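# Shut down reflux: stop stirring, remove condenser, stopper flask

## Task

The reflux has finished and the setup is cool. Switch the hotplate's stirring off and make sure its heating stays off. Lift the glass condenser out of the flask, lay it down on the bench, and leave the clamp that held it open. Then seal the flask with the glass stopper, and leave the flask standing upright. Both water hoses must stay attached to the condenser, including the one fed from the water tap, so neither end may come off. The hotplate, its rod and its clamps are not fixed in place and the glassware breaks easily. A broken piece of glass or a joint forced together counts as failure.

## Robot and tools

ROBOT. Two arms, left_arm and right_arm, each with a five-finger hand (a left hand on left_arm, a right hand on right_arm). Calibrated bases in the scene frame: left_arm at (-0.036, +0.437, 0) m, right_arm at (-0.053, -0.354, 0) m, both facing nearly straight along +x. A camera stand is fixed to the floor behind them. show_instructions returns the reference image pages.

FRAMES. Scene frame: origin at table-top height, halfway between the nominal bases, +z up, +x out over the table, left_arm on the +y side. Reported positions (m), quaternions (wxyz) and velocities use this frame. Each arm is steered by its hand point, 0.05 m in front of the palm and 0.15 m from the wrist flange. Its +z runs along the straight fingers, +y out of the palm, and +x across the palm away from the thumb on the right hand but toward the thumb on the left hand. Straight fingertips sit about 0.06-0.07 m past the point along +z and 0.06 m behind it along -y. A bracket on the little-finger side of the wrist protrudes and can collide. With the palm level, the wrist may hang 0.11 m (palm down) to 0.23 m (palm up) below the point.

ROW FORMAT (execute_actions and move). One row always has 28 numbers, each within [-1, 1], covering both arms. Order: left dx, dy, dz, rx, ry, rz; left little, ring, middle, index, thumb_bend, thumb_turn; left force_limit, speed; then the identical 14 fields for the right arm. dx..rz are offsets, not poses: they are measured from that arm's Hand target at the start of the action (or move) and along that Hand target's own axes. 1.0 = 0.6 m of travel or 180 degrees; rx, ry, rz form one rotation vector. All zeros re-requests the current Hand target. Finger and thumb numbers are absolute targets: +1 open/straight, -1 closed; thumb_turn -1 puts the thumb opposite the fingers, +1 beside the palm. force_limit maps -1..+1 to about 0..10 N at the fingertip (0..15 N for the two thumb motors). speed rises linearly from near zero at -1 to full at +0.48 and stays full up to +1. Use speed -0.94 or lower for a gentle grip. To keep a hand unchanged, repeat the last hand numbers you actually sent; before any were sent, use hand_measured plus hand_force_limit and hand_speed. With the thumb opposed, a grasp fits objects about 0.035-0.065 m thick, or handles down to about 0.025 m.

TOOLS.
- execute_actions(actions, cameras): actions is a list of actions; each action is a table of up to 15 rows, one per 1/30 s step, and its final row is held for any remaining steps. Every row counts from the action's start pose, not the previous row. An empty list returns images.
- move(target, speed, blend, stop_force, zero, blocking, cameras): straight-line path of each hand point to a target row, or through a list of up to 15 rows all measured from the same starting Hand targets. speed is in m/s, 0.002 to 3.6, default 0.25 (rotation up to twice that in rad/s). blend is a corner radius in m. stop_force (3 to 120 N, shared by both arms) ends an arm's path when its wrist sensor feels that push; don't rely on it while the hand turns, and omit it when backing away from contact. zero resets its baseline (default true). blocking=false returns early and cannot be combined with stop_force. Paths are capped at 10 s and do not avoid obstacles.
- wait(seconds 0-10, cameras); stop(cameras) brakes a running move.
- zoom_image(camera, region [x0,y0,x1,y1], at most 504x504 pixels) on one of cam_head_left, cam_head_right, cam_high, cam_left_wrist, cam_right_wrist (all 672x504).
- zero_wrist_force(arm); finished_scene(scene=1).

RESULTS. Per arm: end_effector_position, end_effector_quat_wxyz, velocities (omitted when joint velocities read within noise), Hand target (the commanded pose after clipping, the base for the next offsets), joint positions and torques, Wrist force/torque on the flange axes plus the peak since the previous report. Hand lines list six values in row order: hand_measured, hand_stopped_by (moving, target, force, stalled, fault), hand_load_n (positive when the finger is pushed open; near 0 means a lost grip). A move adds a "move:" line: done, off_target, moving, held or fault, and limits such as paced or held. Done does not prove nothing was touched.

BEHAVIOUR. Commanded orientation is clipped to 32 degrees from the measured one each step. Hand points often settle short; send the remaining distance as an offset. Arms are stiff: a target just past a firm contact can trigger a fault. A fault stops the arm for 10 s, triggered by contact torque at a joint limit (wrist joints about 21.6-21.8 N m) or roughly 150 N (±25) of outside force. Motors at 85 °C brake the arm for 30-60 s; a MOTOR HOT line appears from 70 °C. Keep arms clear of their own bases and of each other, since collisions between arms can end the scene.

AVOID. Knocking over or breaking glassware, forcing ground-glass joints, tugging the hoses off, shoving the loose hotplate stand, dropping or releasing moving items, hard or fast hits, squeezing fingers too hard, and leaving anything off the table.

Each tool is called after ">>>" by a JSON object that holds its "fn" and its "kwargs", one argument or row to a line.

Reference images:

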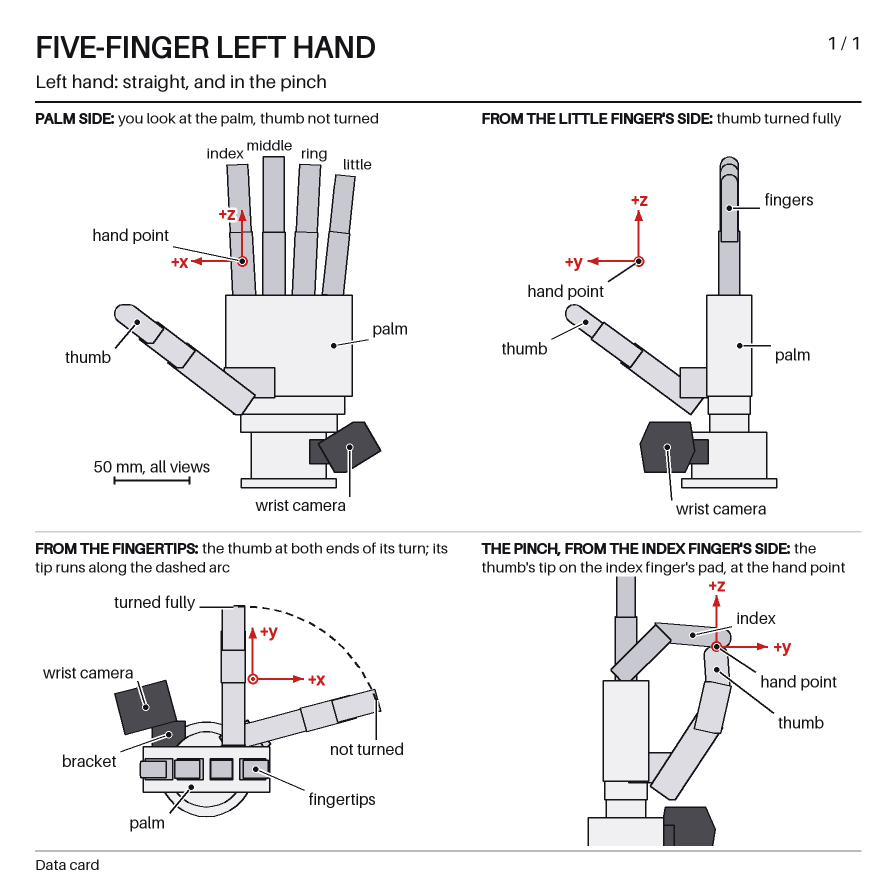

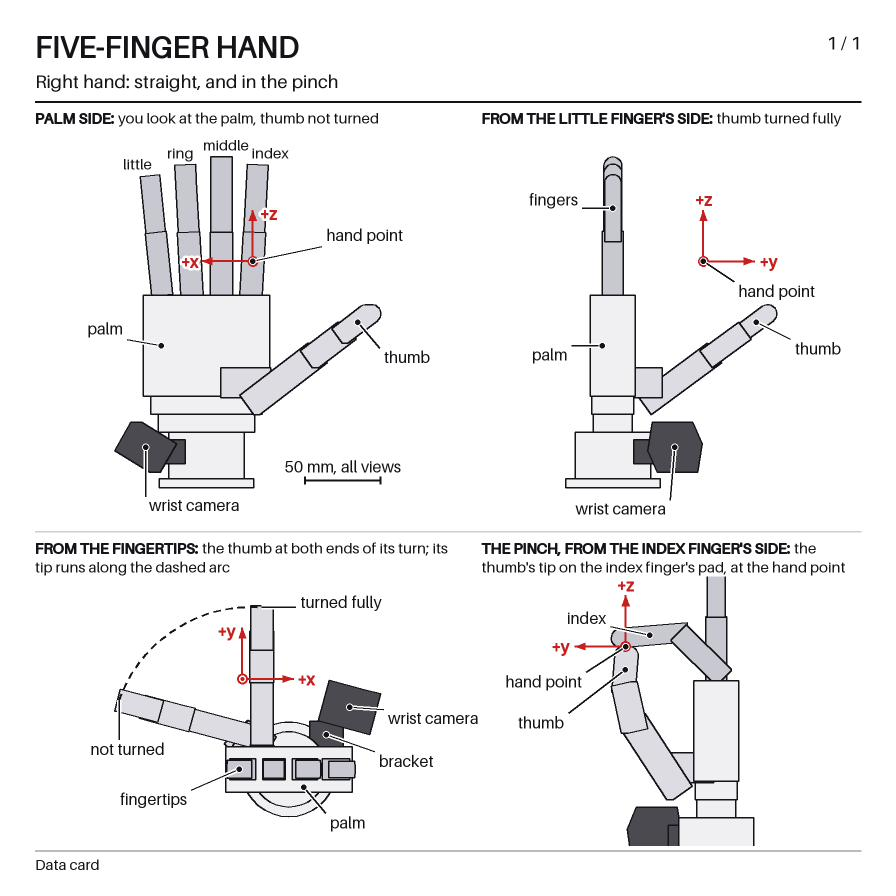

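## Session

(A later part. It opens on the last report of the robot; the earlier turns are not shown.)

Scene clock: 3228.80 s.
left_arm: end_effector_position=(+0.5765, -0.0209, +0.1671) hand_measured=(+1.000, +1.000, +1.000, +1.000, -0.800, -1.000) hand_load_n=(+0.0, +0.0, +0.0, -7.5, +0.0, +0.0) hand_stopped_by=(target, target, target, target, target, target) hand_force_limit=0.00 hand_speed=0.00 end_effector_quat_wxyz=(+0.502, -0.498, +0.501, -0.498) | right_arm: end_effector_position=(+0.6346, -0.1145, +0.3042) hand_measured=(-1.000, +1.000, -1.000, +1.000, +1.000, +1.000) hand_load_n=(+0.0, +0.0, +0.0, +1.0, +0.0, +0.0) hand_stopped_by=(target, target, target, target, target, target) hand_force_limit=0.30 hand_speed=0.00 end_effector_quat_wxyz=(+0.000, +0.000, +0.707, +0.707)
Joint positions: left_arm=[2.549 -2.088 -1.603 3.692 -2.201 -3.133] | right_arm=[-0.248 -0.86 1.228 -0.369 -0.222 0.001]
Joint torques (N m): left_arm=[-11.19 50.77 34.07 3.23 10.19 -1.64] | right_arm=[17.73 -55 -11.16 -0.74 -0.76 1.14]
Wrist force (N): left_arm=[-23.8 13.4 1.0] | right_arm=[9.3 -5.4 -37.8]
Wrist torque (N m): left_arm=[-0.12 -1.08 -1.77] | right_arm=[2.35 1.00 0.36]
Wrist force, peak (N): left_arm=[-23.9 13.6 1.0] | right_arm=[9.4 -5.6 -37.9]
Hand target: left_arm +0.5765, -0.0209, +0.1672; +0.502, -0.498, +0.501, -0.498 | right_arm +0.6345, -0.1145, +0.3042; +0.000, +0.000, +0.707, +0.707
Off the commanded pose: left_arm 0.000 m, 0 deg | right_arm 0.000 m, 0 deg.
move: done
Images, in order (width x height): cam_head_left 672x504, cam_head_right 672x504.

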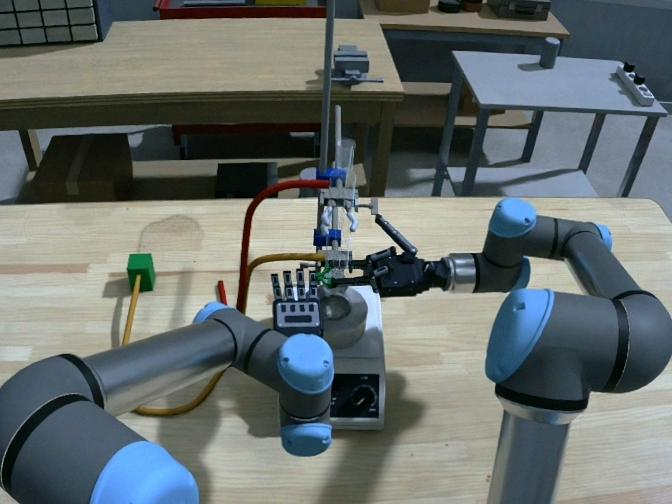

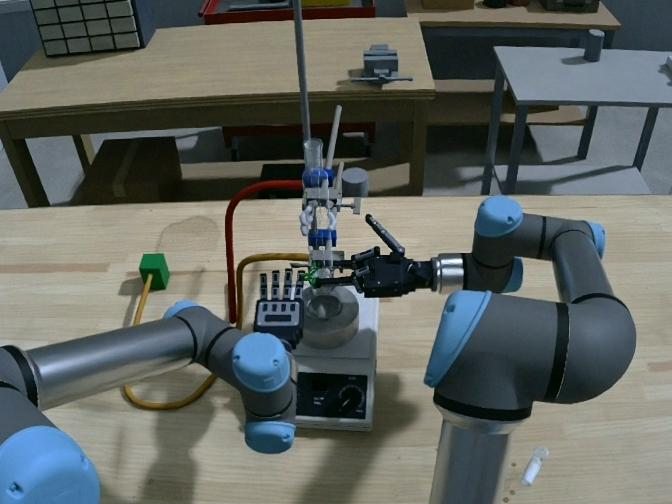

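>>> {"fn": "move", "kwargs": {
  "target": [-0.005,0.012,0,0,0,0, 1,1,1,1,-0.8,-1,0,0, 0,0,0,0,0,0, -1,1,-1,1,1,1,0.3,0],
  "speed": 0.03,
  "cameras": ["cam_head_left","cam_head_right"]
}}

>>> {"fn": "zoom_image", "kwargs": {
  "camera": "cam_head_left",
  "region": [300, 240, 360, 300]
}}

>>> {"fn": "zoom_image", "kwargs": {
  "camera": "cam_head_right",
  "region": [285, 240, 345, 300]
}}

Scene clock: 3234.37 s.
left_arm: end_effector_position=(+0.5765, -0.0178, +0.1598) hand_measured=(+1.000, +1.000, +1.000, +1.000, -0.800, -1.000) hand_load_n=(+0.0, +0.0, +0.0, +0.0, +0.0, +0.0) hand_stopped_by=(target, target, target, target, target, target) hand_force_limit=0.00 hand_speed=0.00 end_effector_quat_wxyz=(+0.502, -0.498, +0.501, -0.498) | right_arm: end_effector_position=(+0.6345, -0.1145, +0.3042) hand_measured=(-1.000, +1.000, -1.000, +1.000, +1.000, +1.000) hand_load_n=(+0.0, +0.0, +0.0, +0.5, +0.0, +0.0) hand_stopped_by=(target, target, target, target, target, target) hand_force_limit=0.30 hand_speed=0.00 end_effector_quat_wxyz=(+0.000, +0.000, +0.707, +0.707)
Joint positions: left_arm=[2.553 -2.092 -1.618 3.711 -2.196 -3.133] | right_arm=[-0.248 -0.86 1.228 -0.369 -0.222 0.001]
Joint torques (N m): left_arm=[4.94 45.78 28.19 -1.13 0.22 -2.04] | right_arm=[10.7 -53.72 -14.41 0.3 -0.2 0.06]
Wrist force (N): left_arm=[0.6 2.0 1.3] | right_arm=[8.8 -5.9 -13.2]
Wrist torque (N m): left_arm=[0.16 -0.18 -0.26] | right_arm=[0.81 0.55 0.24]
Wrist force, peak (N): left_arm=[-24.1 13.8 0.7] | right_arm=[8.9 -5.6 -38.2]
Hand target: left_arm +0.5765, -0.0179, +0.1600; +0.502, -0.498, +0.501, -0.498 | right_arm +0.6345, -0.1145, +0.3042; +0.000, +0.000, +0.707, +0.707
Off the commanded pose: left_arm 0.000 m, 0 deg | right_arm 0.000 m, 0 deg.
move: done
Images, in order (width x height): cam_head_left 672x504, cam_head_right 672x504.

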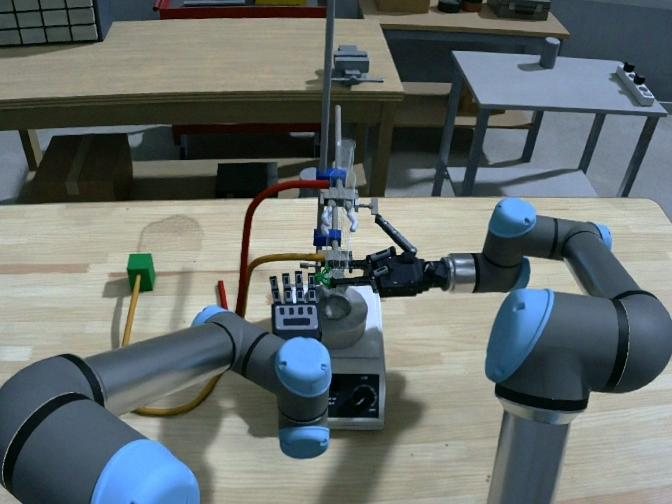

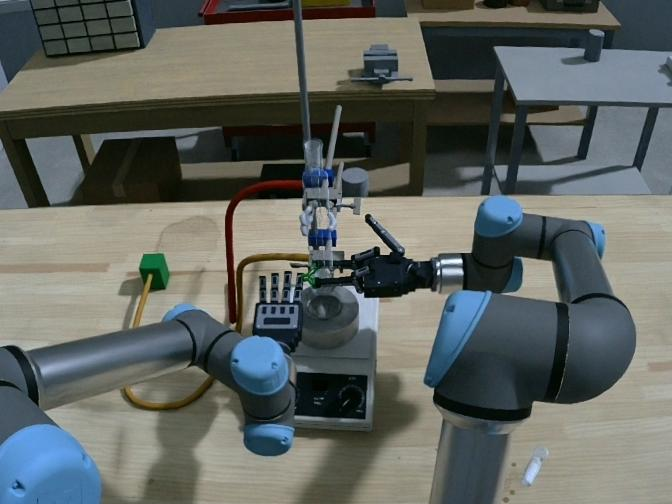

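Scaled by 8.400 from the camera's 672x504 image, which has a finer 960x720 frame.

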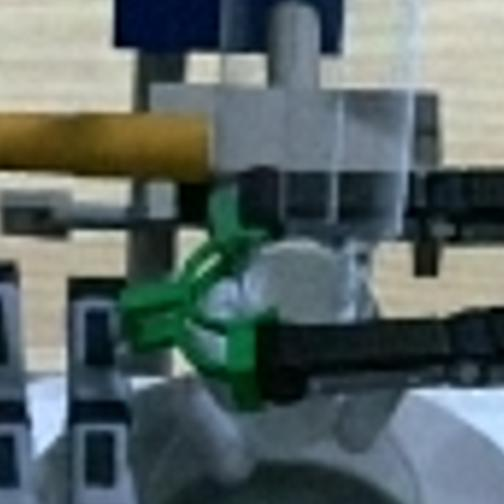

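Scaled by 8.400 from the camera's 672x504 image, which has a finer 960x720 frame.

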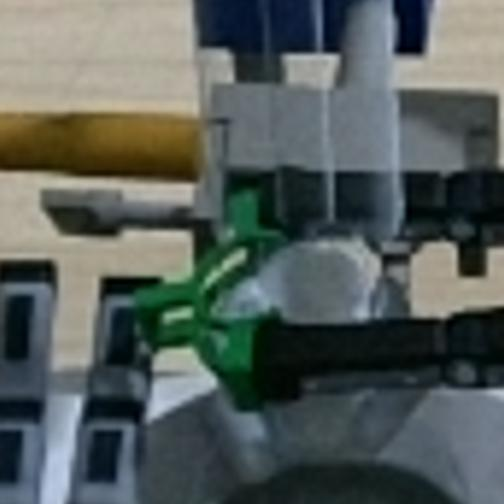

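>>> {"fn": "move", "kwargs": {
  "target": [0,0,0,0,0,0, 1,1,1,1,-0.8,-1,0,0, 0,0,0.005,0,0,0, -1,1,-1,1,1,1,0.3,0],
  "speed": 0.02,
  "stop_force": 20,
  "cameras": ["cam_head_left","cam_head_right"]
}}

>>> {"fn": "zoom_image", "kwargs": {
  "camera": "cam_head_left",
  "region": [300, 240, 360, 300]
}}

>>> {"fn": "zoom_image", "kwargs": {
  "camera": "cam_head_right",
  "region": [285, 240, 345, 300]
}}

Scene clock: 3246.60 s.
left_arm: end_effector_position=(+0.5765, -0.0179, +0.1600) hand_measured=(+1.000, +1.000, +1.000, +1.000, -0.800, -1.000) hand_load_n=(+0.0, +0.0, +0.0, +0.0, +0.0, +0.0) hand_stopped_by=(target, target, target, target, target, target) hand_force_limit=0.00 hand_speed=0.00 end_effector_quat_wxyz=(+0.502, -0.498, +0.501, -0.498) | right_arm: end_effector_position=(+0.6345, -0.1115, +0.3042) hand_measured=(-1.000, +1.000, -1.000, +1.000, +1.000, +1.000) hand_load_n=(+0.0, +0.0, +0.0, +0.0, +0.0, +0.0) hand_stopped_by=(target, target, target, target, target, target) hand_force_limit=0.30 hand_speed=0.00 end_effector_quat_wxyz=(+0.000, +0.000, +0.707, +0.707)
Joint positions: left_arm=[2.553 -2.092 -1.618 3.71 -2.197 -3.133] | right_arm=[-0.243 -0.86 1.228 -0.369 -0.217 0.001]
Joint torques (N m): left_arm=[-9.98 51.04 34.48 -0.39 -1.66 1.91] | right_arm=[-7.53 -52.76 -11.01 -1.21 0.77 0.17]
Wrist force (N): left_arm=[0.6 1.8 1.2] | right_arm=[8.2 -1.2 -3.2]
Wrist torque (N m): left_arm=[0.14 -0.19 -0.25] | right_arm=[-0.08 0.25 0.32]
Wrist force, peak (N): left_arm=[0.7 2.1 1.3] | right_arm=[10.5 -4.8 -15.3]
Hand target: left_arm +0.5765, -0.0179, +0.1600; +0.502, -0.498, +0.501, -0.498 | right_arm +0.6345, -0.1115, +0.3042; +0.000, +0.000, +0.707, +0.707
Off the commanded pose: left_arm 0.000 m, 0 deg | right_arm 0.000 m, 0 deg.
move: done
Images, in order (width x height): cam_head_left 672x504, cam_head_right 672x504.

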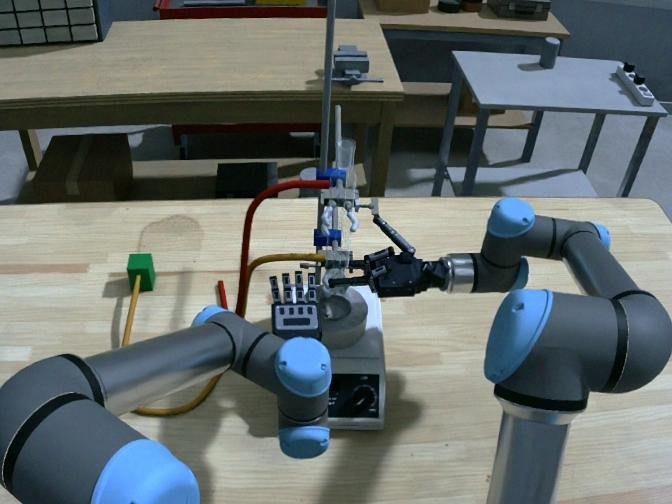

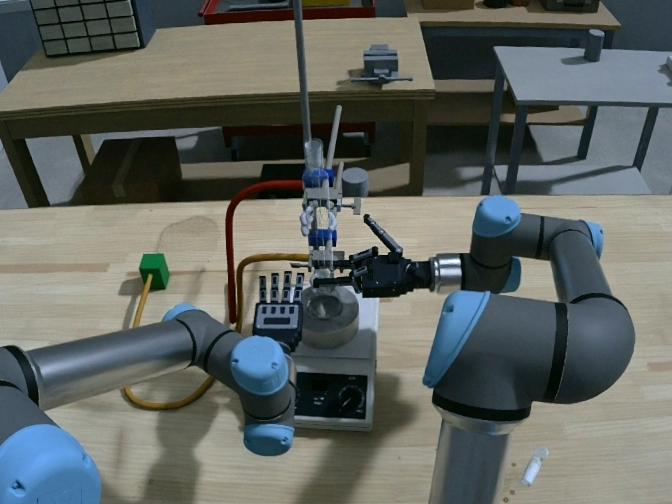

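Scaled by 8.400 from the camera's 672x504 image, which has a finer 960x720 frame.

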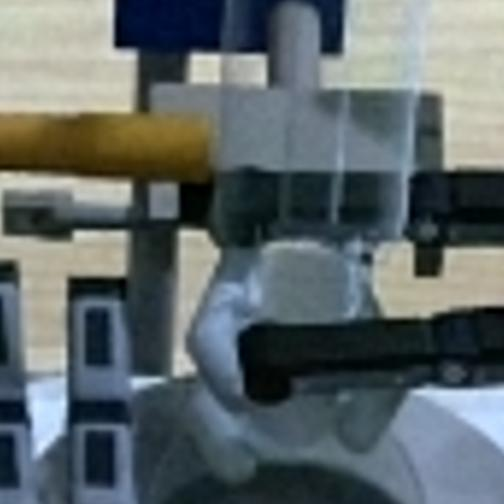

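Scaled by 8.400 from the camera's 672x504 image, which has a finer 960x720 frame.

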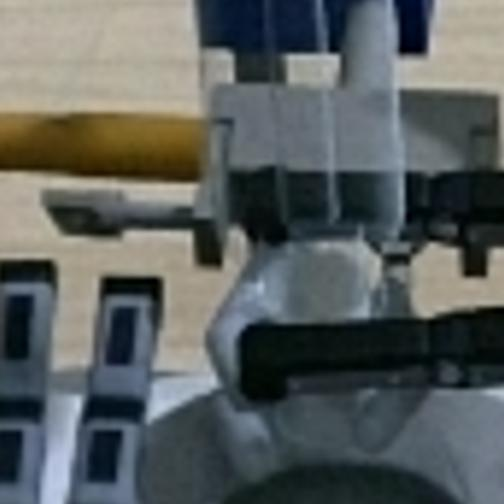

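>>> {"fn": "wait", "kwargs": {
  "seconds": 0.1,
  "cameras": ["all"]
}}

>>> {"fn": "zoom_image", "kwargs": {
  "camera": "cam_high",
  "region": [200, 150, 420, 350]
}}

>>> {"fn": "zoom_image", "kwargs": {
  "camera": "cam_head_right",
  "region": [200, 230, 420, 440]
}}

>>> {"fn": "zoom_image", "kwargs": {
  "camera": "cam_head_left",
  "region": [200, 230, 420, 440]
}}

Scene clock: 3252.43 s.
left_arm: end_effector_position=(+0.5765, -0.0179, +0.1600) hand_measured=(+1.000, +1.000, +1.000, +1.000, -0.800, -1.000) hand_load_n=(+0.0, +0.0, +0.0, +0.0, +0.0, +0.0) hand_stopped_by=(target, target, target, target, target, target) hand_force_limit=0.00 hand_speed=0.00 end_effector_quat_wxyz=(+0.502, -0.498, +0.501, -0.498) | right_arm: end_effector_position=(+0.6345, -0.1115, +0.3042) hand_measured=(-1.000, +1.000, -1.000, +1.000, +1.000, +1.000) hand_load_n=(+0.0, +0.0, +0.0, +0.0, +0.0, +0.0) hand_stopped_by=(target, target, target, target, target, target) hand_force_limit=0.30 hand_speed=0.00 end_effector_quat_wxyz=(+0.000, +0.000, +0.707, +0.707)
Joint positions: left_arm=[2.553 -2.092 -1.618 3.71 -2.197 -3.133] | right_arm=[-0.244 -0.86 1.228 -0.369 -0.217 0.001]
Joint torques (N m): left_arm=[-11.79 48.92 31.3 3.48 -1.41 2] | right_arm=[-7.5 -52.65 -11.55 -1.19 -0.95 1.36]
Wrist force (N): left_arm=[0.6 1.7 1.2] | right_arm=[7.8 -1.1 -3.4]
Wrist torque (N m): left_arm=[0.12 -0.18 -0.25] | right_arm=[-0.06 0.28 0.28]
Wrist force, peak (N): left_arm=[0.7 2.0 1.4] | right_arm=[8.4 -1.0 -3.4]
Hand target: left_arm +0.5765, -0.0179, +0.1600; +0.502, -0.498, +0.501, -0.498 | right_arm +0.6345, -0.1115, +0.3042; +0.000, +0.000, +0.707, +0.707
Off the commanded pose: left_arm 0.000 m, 0 deg | right_arm 0.000 m, 0 deg.
wait: 0.10 s; at rest from the start

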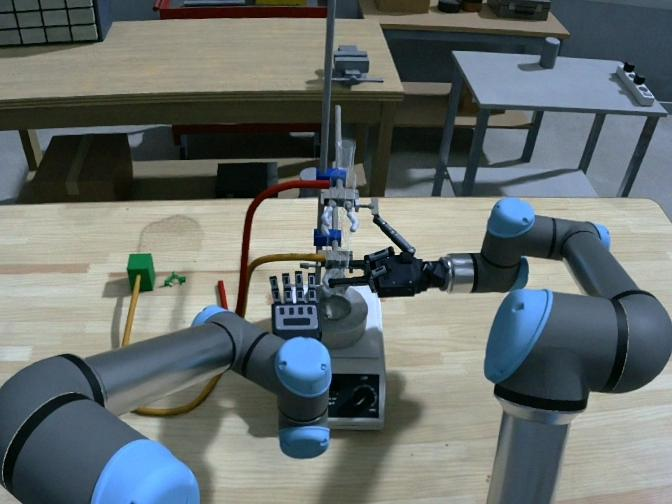

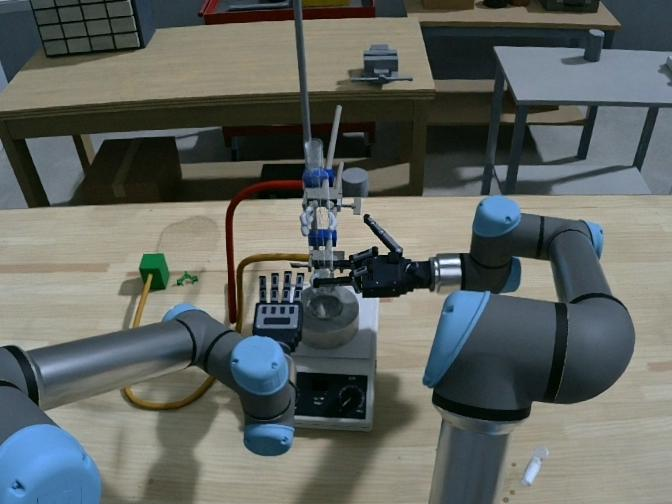

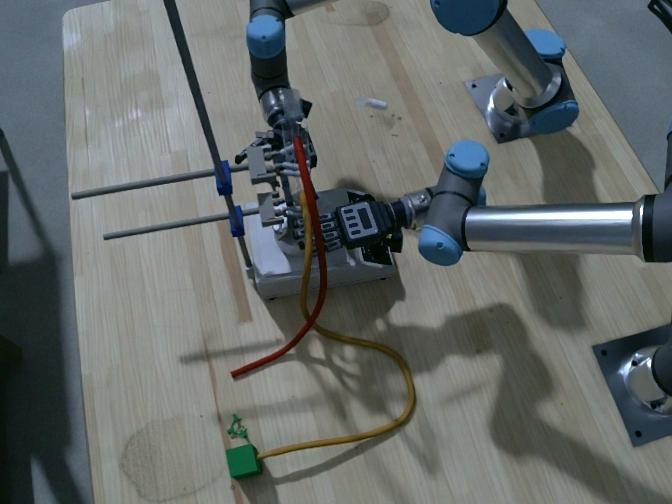

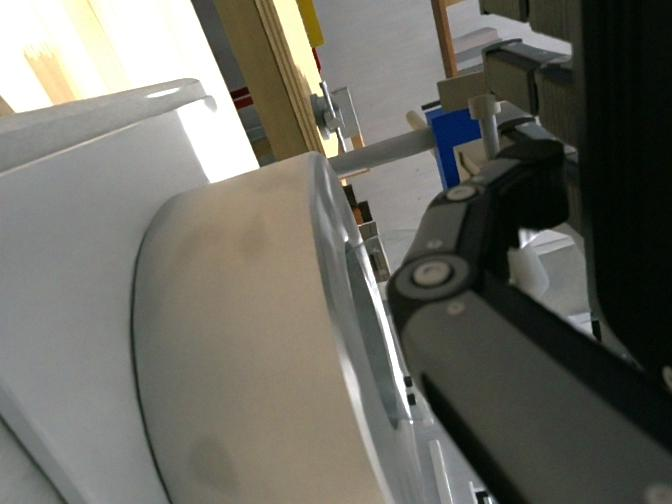

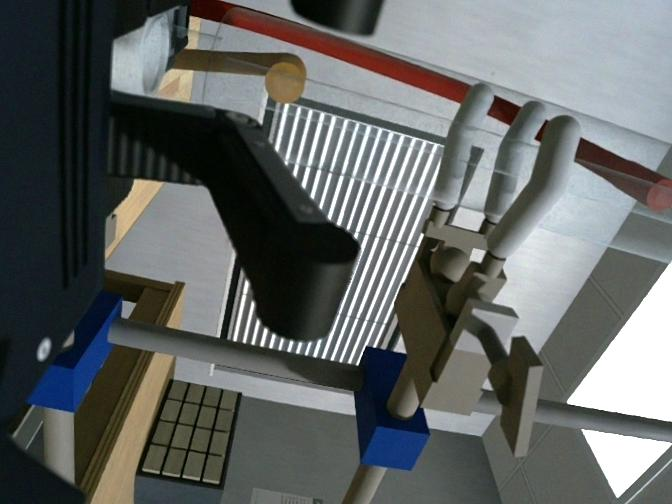

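Scaled by 2.291 from the camera's 672x504 image, which has a finer 960x720 frame.

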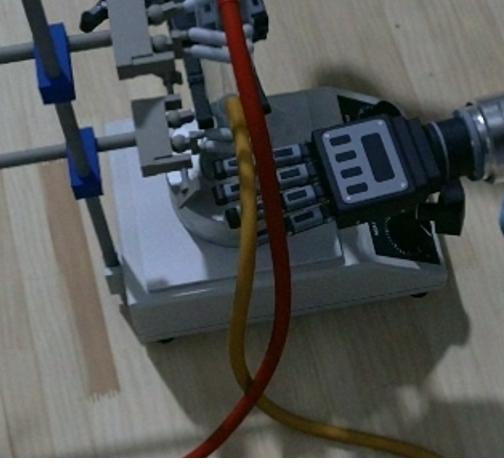

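Scaled by 2.291 from the camera's 672x504 image, which has a finer 960x720 frame.

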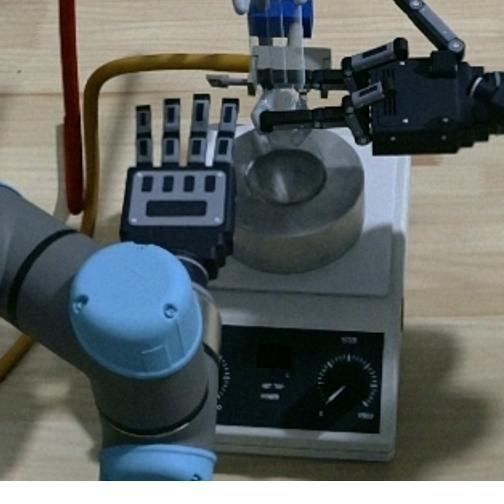

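Scaled by 2.291 from the camera's 672x504 image, which has a finer 960x720 frame.

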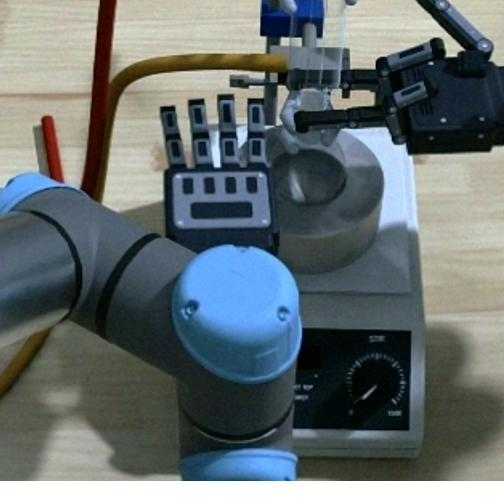

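>>> {"fn": "move", "kwargs": {
  "target": [
    [0,0,-0.2,0,0,0, 1,1,1,1,-0.8,-1,0,0, 0.003,0,-0.2,0,0,0, -1,1,-1,1,1,1,0.3,0]
  ],
  "speed": 0.15,
  "cameras": ["all"]
}}

>>> {"fn": "zoom_image", "kwargs": {
  "camera": "cam_head_left",
  "region": [290, 90, 410, 290]
}}

>>> {"fn": "zoom_image", "kwargs": {
  "camera": "cam_head_right",
  "region": [270, 90, 390, 290]
}}

>>> {"fn": "zoom_image", "kwargs": {
  "camera": "cam_high",
  "region": [200, 80, 360, 260]
}}

Scene clock: 3261.33 s.
left_arm: end_effector_position=(+0.4565, -0.0181, +0.1599) hand_measured=(+1.000, +1.000, +1.000, +1.000, -0.800, -1.000) hand_load_n=(-0.5, +0.0, +0.0, +0.0, +0.0, +0.0) hand_stopped_by=(target, target, target, target, target, target) hand_force_limit=0.00 hand_speed=0.00 end_effector_quat_wxyz=(+0.502, -0.498, +0.501, -0.498) | right_arm: end_effector_position=(+0.6329, -0.2314, +0.3042) hand_measured=(-1.000, +1.000, -1.000, +1.000, +1.000, +1.000) hand_load_n=(+0.0, +0.0, -0.5, +0.0, +0.0, +0.0) hand_stopped_by=(target, target, target, target, target, target) hand_force_limit=0.30 hand_speed=0.00 end_effector_quat_wxyz=(+0.000, +0.000, +0.707, +0.707)
Joint positions: left_arm=[2.4 -1.953 -1.838 3.791 -2.35 -3.133] | right_arm=[-0.421 -0.835 1.183 -0.348 -0.395 0]
Joint torques (N m): left_arm=[-0.57 40.77 25.89 -1.47 -0.93 2.02] | right_arm=[-7.45 -53.11 -9.59 -1.03 0.79 -1.02]
Wrist force (N): left_arm=[0.7 1.6 1.5] | right_arm=[2.2 -1.5 -0.9]
Wrist torque (N m): left_arm=[0.09 -0.19 -0.18] | right_arm=[-0.27 -0.06 -0.06]
Wrist force, peak (N): left_arm=[0.4 1.9 2.7] | right_arm=[8.3 -1.2 -3.5]
Hand target: left_arm +0.4565, -0.0181, +0.1599; +0.502, -0.498, +0.501, -0.498 | right_arm +0.6329, -0.2315, +0.3042; +0.000, +0.000, +0.707, +0.707
Off the commanded pose: left_arm 0.000 m, 0 deg | right_arm 0.000 m, 0 deg.
move: done

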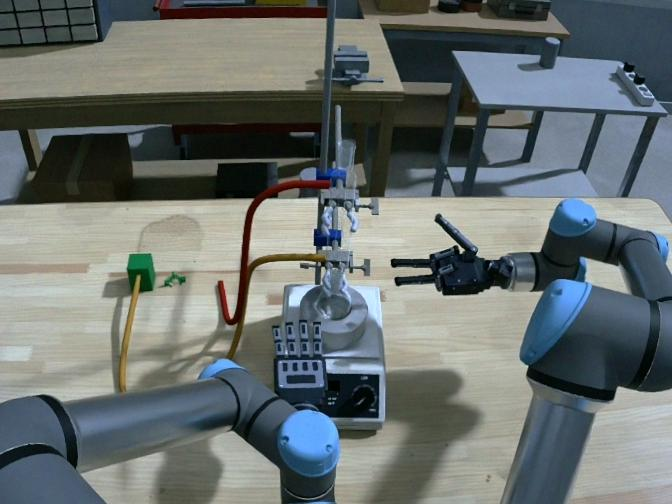

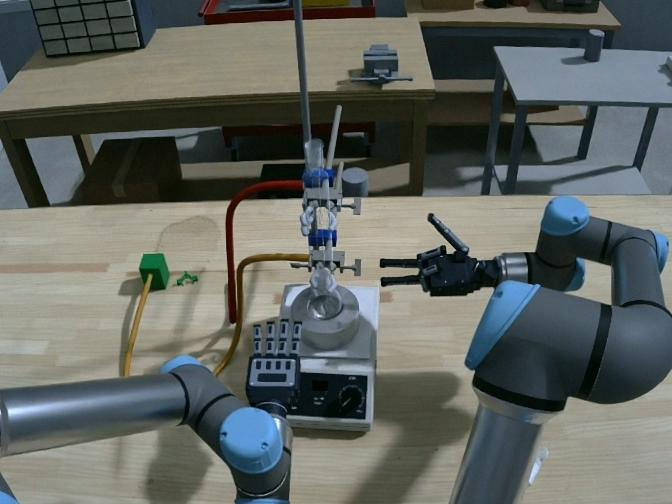

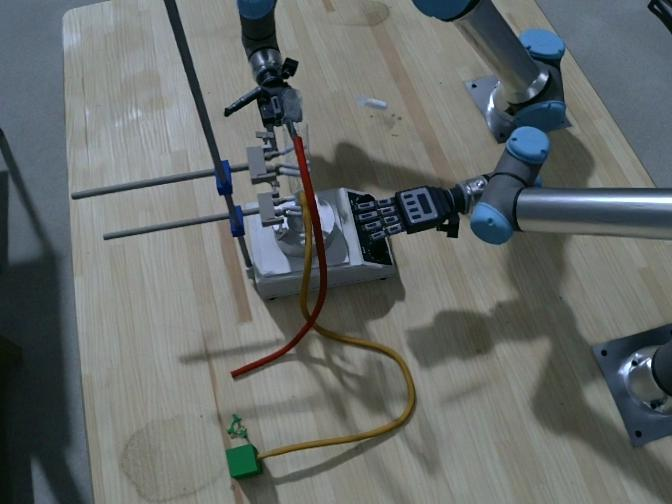

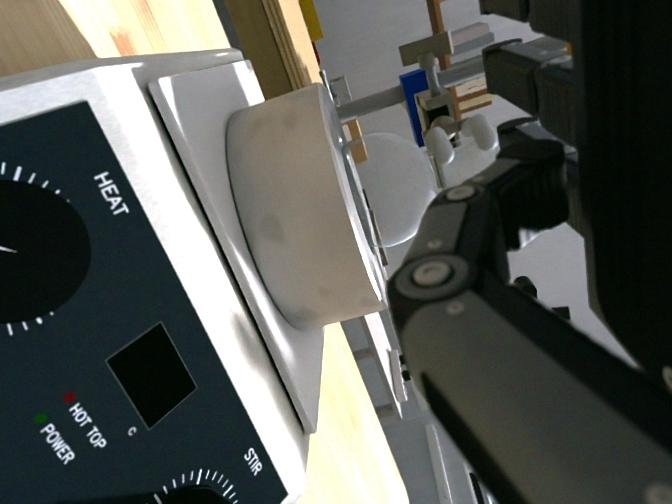

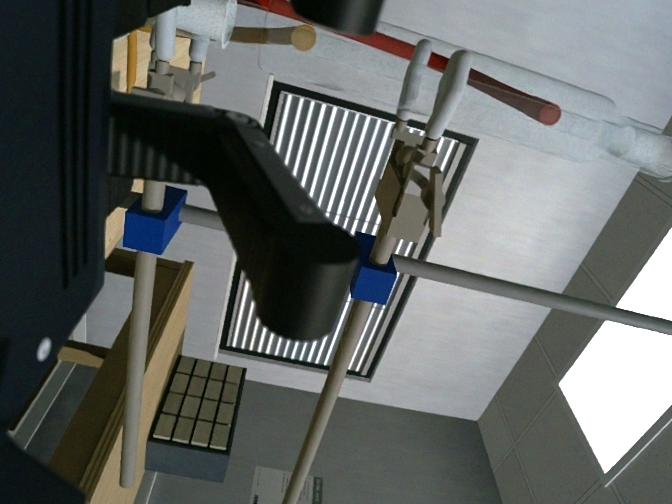

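Scaled by 2.520 from the camera's 672x504 image, which has a finer 960x720 frame.

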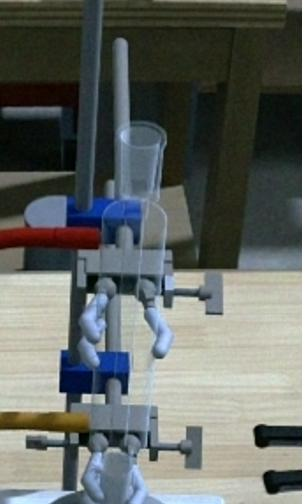

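Scaled by 2.520 from the camera's 672x504 image, which has a finer 960x720 frame.

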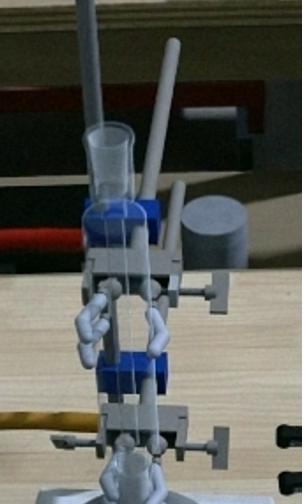

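Scaled by 2.800 from the camera's 672x504 image, which has a finer 960x720 frame.

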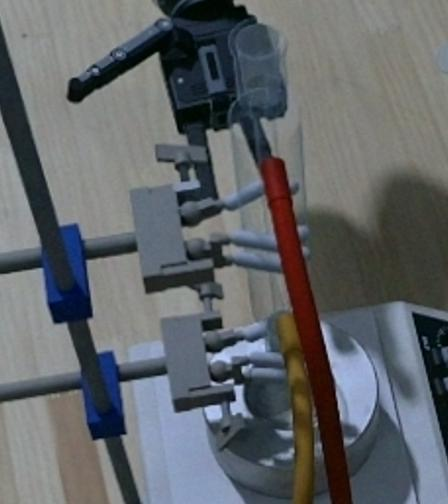

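>>> {"fn": "zoom_image", "kwargs": {
  "camera": "cam_high",
  "region": [240, 120, 310, 190]
}}

>>> {"fn": "zoom_image", "kwargs": {
  "camera": "cam_right_wrist",
  "region": [340, 20, 560, 270]
}}

>>> {"fn": "zoom_image", "kwargs": {
  "camera": "cam_head_left",
  "region": [310, 170, 390, 250]
}}

>>> {"fn": "zoom_image", "kwargs": {
  "camera": "cam_head_right",
  "region": [290, 170, 370, 250]
}}

Scaled by 7.200 from the camera's 672x504 image, which has a finer 960x720 frame.

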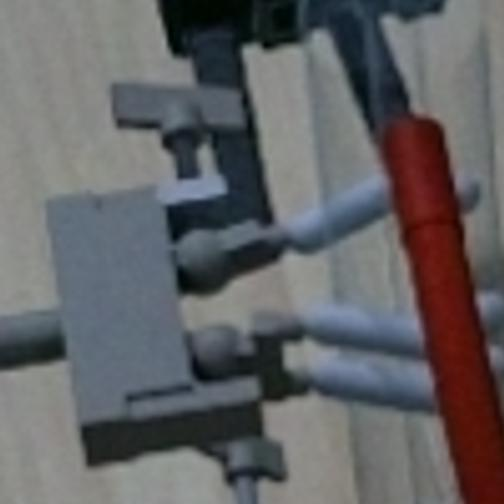

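Scaled by 2.016 from the camera's 672x504 image, which has a finer 960x720 frame.

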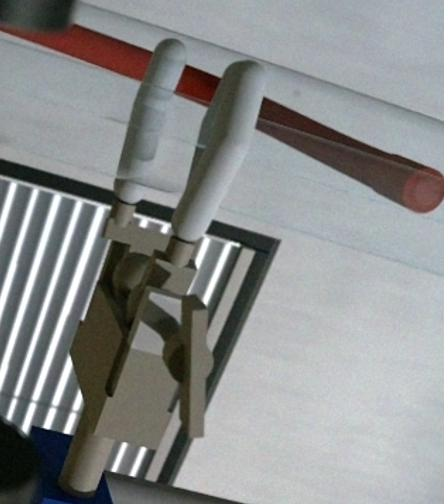

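Scaled by 6.300 from the camera's 672x504 image, which has a finer 960x720 frame.

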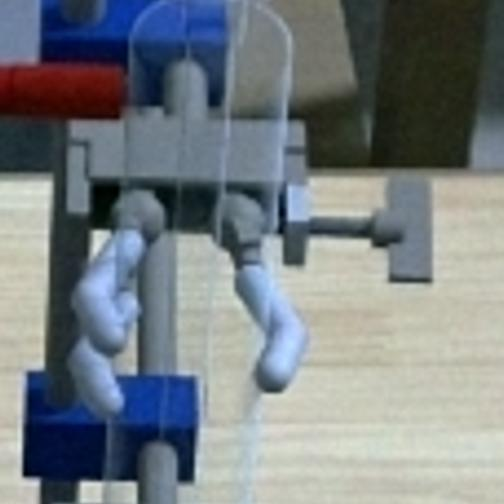

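Scaled by 6.300 from the camera's 672x504 image, which has a finer 960x720 frame.

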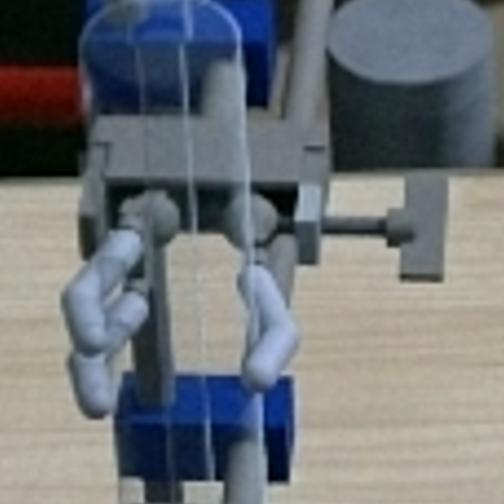

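>>> {"fn": "zoom_image", "kwargs": {
  "camera": "cam_right_wrist",
  "region": [100, 0, 672, 270]
}}

Region (100, 0, 672, 270) is 572x270 pixels. A region can be at most 504 by 504 pixels.

>>> {"fn": "zoom_image", "kwargs": {
  "camera": "cam_right_wrist",
  "region": [168, 0, 672, 270]
}}

Scaled by 1.000.

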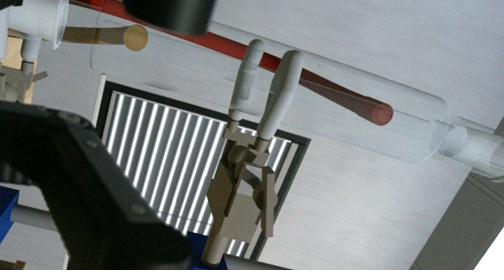

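>>> {"fn": "move", "kwargs": {
  "target": [
    [0,-0.4,-0.0942,0,0,0, 1,1,1,1,-0.8,-1,0,0, 0,0,0,0,0,0, -1,1,-1,1,1,1,0.3,0],
    [-0.1133,-0.4,-0.0942,0,0.5,0, 1,1,1,1,-0.8,-1,0,0, 0,0,0,0,0,0, -1,1,-1,1,1,1,0.3,0]
  ],
  "speed": 0.25,
  "blend": 0.02
}}

Scene clock: 3554.97 s.
left_arm: end_effector_position=(+0.3998, +0.0479, +0.4004) hand_measured=(+1.000, +1.000, +1.000, +1.000, -0.800, -1.000) hand_load_n=(+0.0, +0.0, +0.0, +0.0, +0.0, +0.0) hand_stopped_by=(target, target, target, target, target, target) hand_force_limit=0.00 hand_speed=0.00 end_effector_quat_wxyz=(+0.001, -0.001, +0.707, -0.707) | right_arm: end_effector_position=(+0.6329, -0.2315, +0.3042) hand_measured=(-1.000, +1.000, -1.000, +1.000, +1.000, +1.000) hand_load_n=(+0.0, +0.0, +0.0, +0.0, +0.0, +0.0) hand_stopped_by=(target, target, target, target, target, target) hand_force_limit=0.30 hand_speed=0.00 end_effector_quat_wxyz=(+0.000, +0.000, +0.707, +0.707)
Joint positions: left_arm=[3.165 -1.768 -1.422 3.118 -0.014 -3.069] | right_arm=[-0.421 -0.835 1.183 -0.349 -0.395 0]
Joint torques (N m): left_arm=[-11.5 37.73 27.46 1.75 1.54 -2.01] | right_arm=[-8.27 -53.27 -9.62 -0.88 -2.14 1.22]
Wrist force (N): left_arm=[0.7 1.6 1.4] | right_arm=[2.0 -1.6 -1.3]
Wrist torque (N m): left_arm=[0.10 -0.15 -0.20] | right_arm=[-0.25 -0.03 -0.06]
Wrist force, peak (N): left_arm=[1.0 4.0 2.0] | right_arm=[2.3 -1.5 -1.3]
Hand target: left_arm +0.3997, +0.0480, +0.4004; +0.001, +0.000, +0.710, -0.704 | right_arm +0.6329, -0.2315, +0.3042; +0.000, +0.000, +0.707, +0.707
Off the commanded pose: left_arm 0.000 m, 0 deg | right_arm 0.000 m, 0 deg.
move: done

>>> {"fn": "move", "kwargs": {
  "target": [-0.1333,0,0.1167,0,0,0.5, 1,1,1,1,-0.8,-1,0,0, 0,0,0,0,0,0, -1,1,-1,1,1,1,0.3,0],
  "speed": 0.2,
  "cameras": ["cam_head_left","cam_head_right","cam_high","cam_left_wrist"]
}}

Scene clock: 3564.90 s.
left_arm: end_effector_position=(+0.4797, -0.0220, +0.3999) hand_measured=(+1.000, +1.000, +1.000, +1.000, -0.800, -1.000) hand_load_n=(+0.0, +0.0, +0.0, +0.0, +0.0, +0.0) hand_stopped_by=(target, target, target, target, target, target) hand_force_limit=0.00 hand_speed=0.00 end_effector_quat_wxyz=(+0.498, +0.502, +0.502, -0.498) end_effector_velocity=(+0.001, +0.000, +0.001) end_effector_angular_velocity=(-0.001, -0.006, +0.000) | right_arm: end_effector_position=(+0.6329, -0.2315, +0.3042) hand_measured=(-1.000, +1.000, -1.000, +1.000, +1.000, +1.000) hand_load_n=(+0.0, +0.0, +0.0, +0.0, +0.0, +0.0) hand_stopped_by=(target, target, target, target, target, target) hand_force_limit=0.30 hand_speed=0.00 end_effector_quat_wxyz=(+0.000, +0.000, +0.707, +0.707)
Joint positions: left_arm=[3.016 -1.803 -1.45 3.205 -0.163 -1.523] | right_arm=[-0.421 -0.835 1.183 -0.349 -0.395 0]
Joint velocities: left_arm=[0 0 0 0.006 0.001 0] | right_arm=[within noise]
Joint torques (N m): left_arm=[11.28 33.64 28.65 1.82 1.36 -1.91] | right_arm=[-8.36 -53.64 -9.77 -0.86 -2.03 1.1]
Wrist force (N): left_arm=[-1.5 1.5 2.4] | right_arm=[2.2 -1.5 -1.2]
Wrist torque (N m): left_arm=[0.04 0.24 -0.24] | right_arm=[-0.23 -0.06 -0.06]
Wrist force, peak (N): left_arm=[-1.6 1.9 2.3] | right_arm=[2.3 -1.6 -1.3]
Hand target: left_arm +0.4798, -0.0219, +0.3999; +0.499, +0.502, +0.502, -0.498 | right_arm +0.6329, -0.2315, +0.3042; +0.000, +0.000, +0.707, +0.707
Off the commanded pose: left_arm 0.000 m, 0 deg | right_arm 0.000 m, 0 deg.
move: done
Images, in order (width x height): cam_head_left 672x504, cam_head_right 672x504, cam_high 672x504, cam_left_wrist 672x504.

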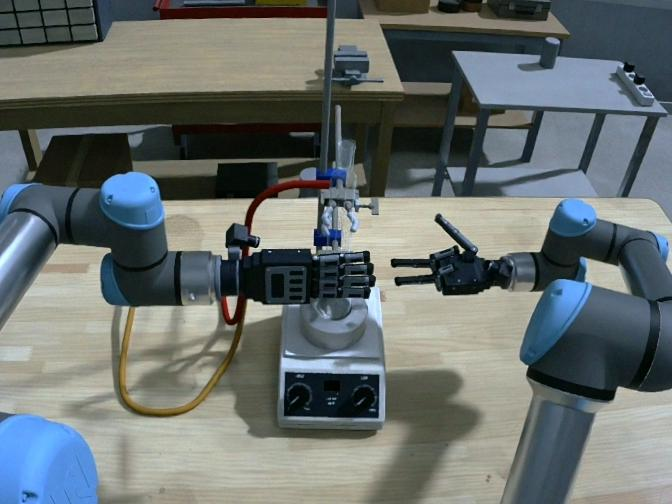

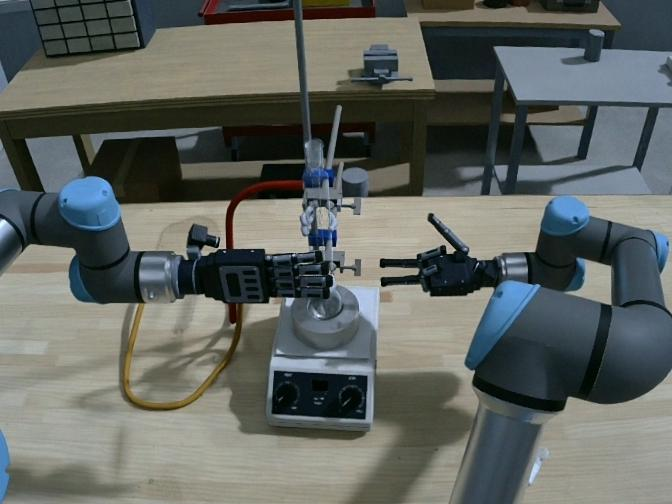

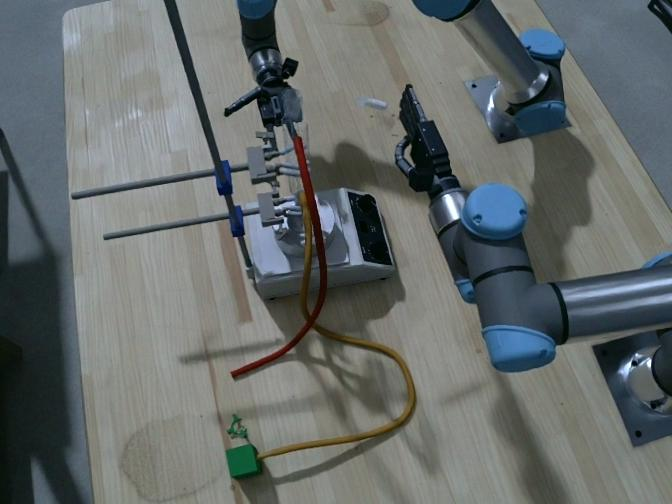

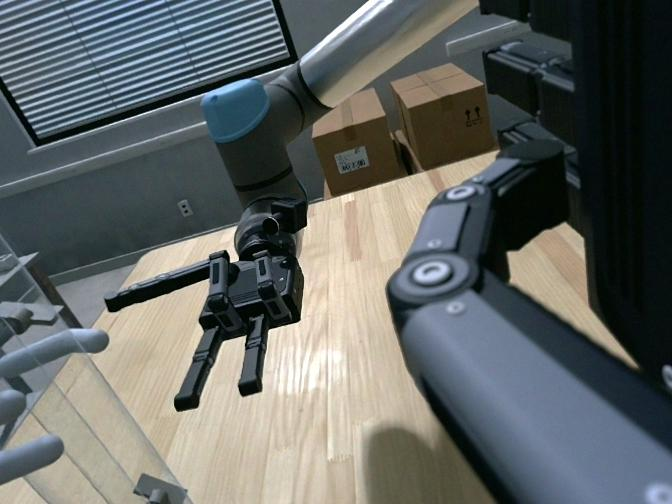

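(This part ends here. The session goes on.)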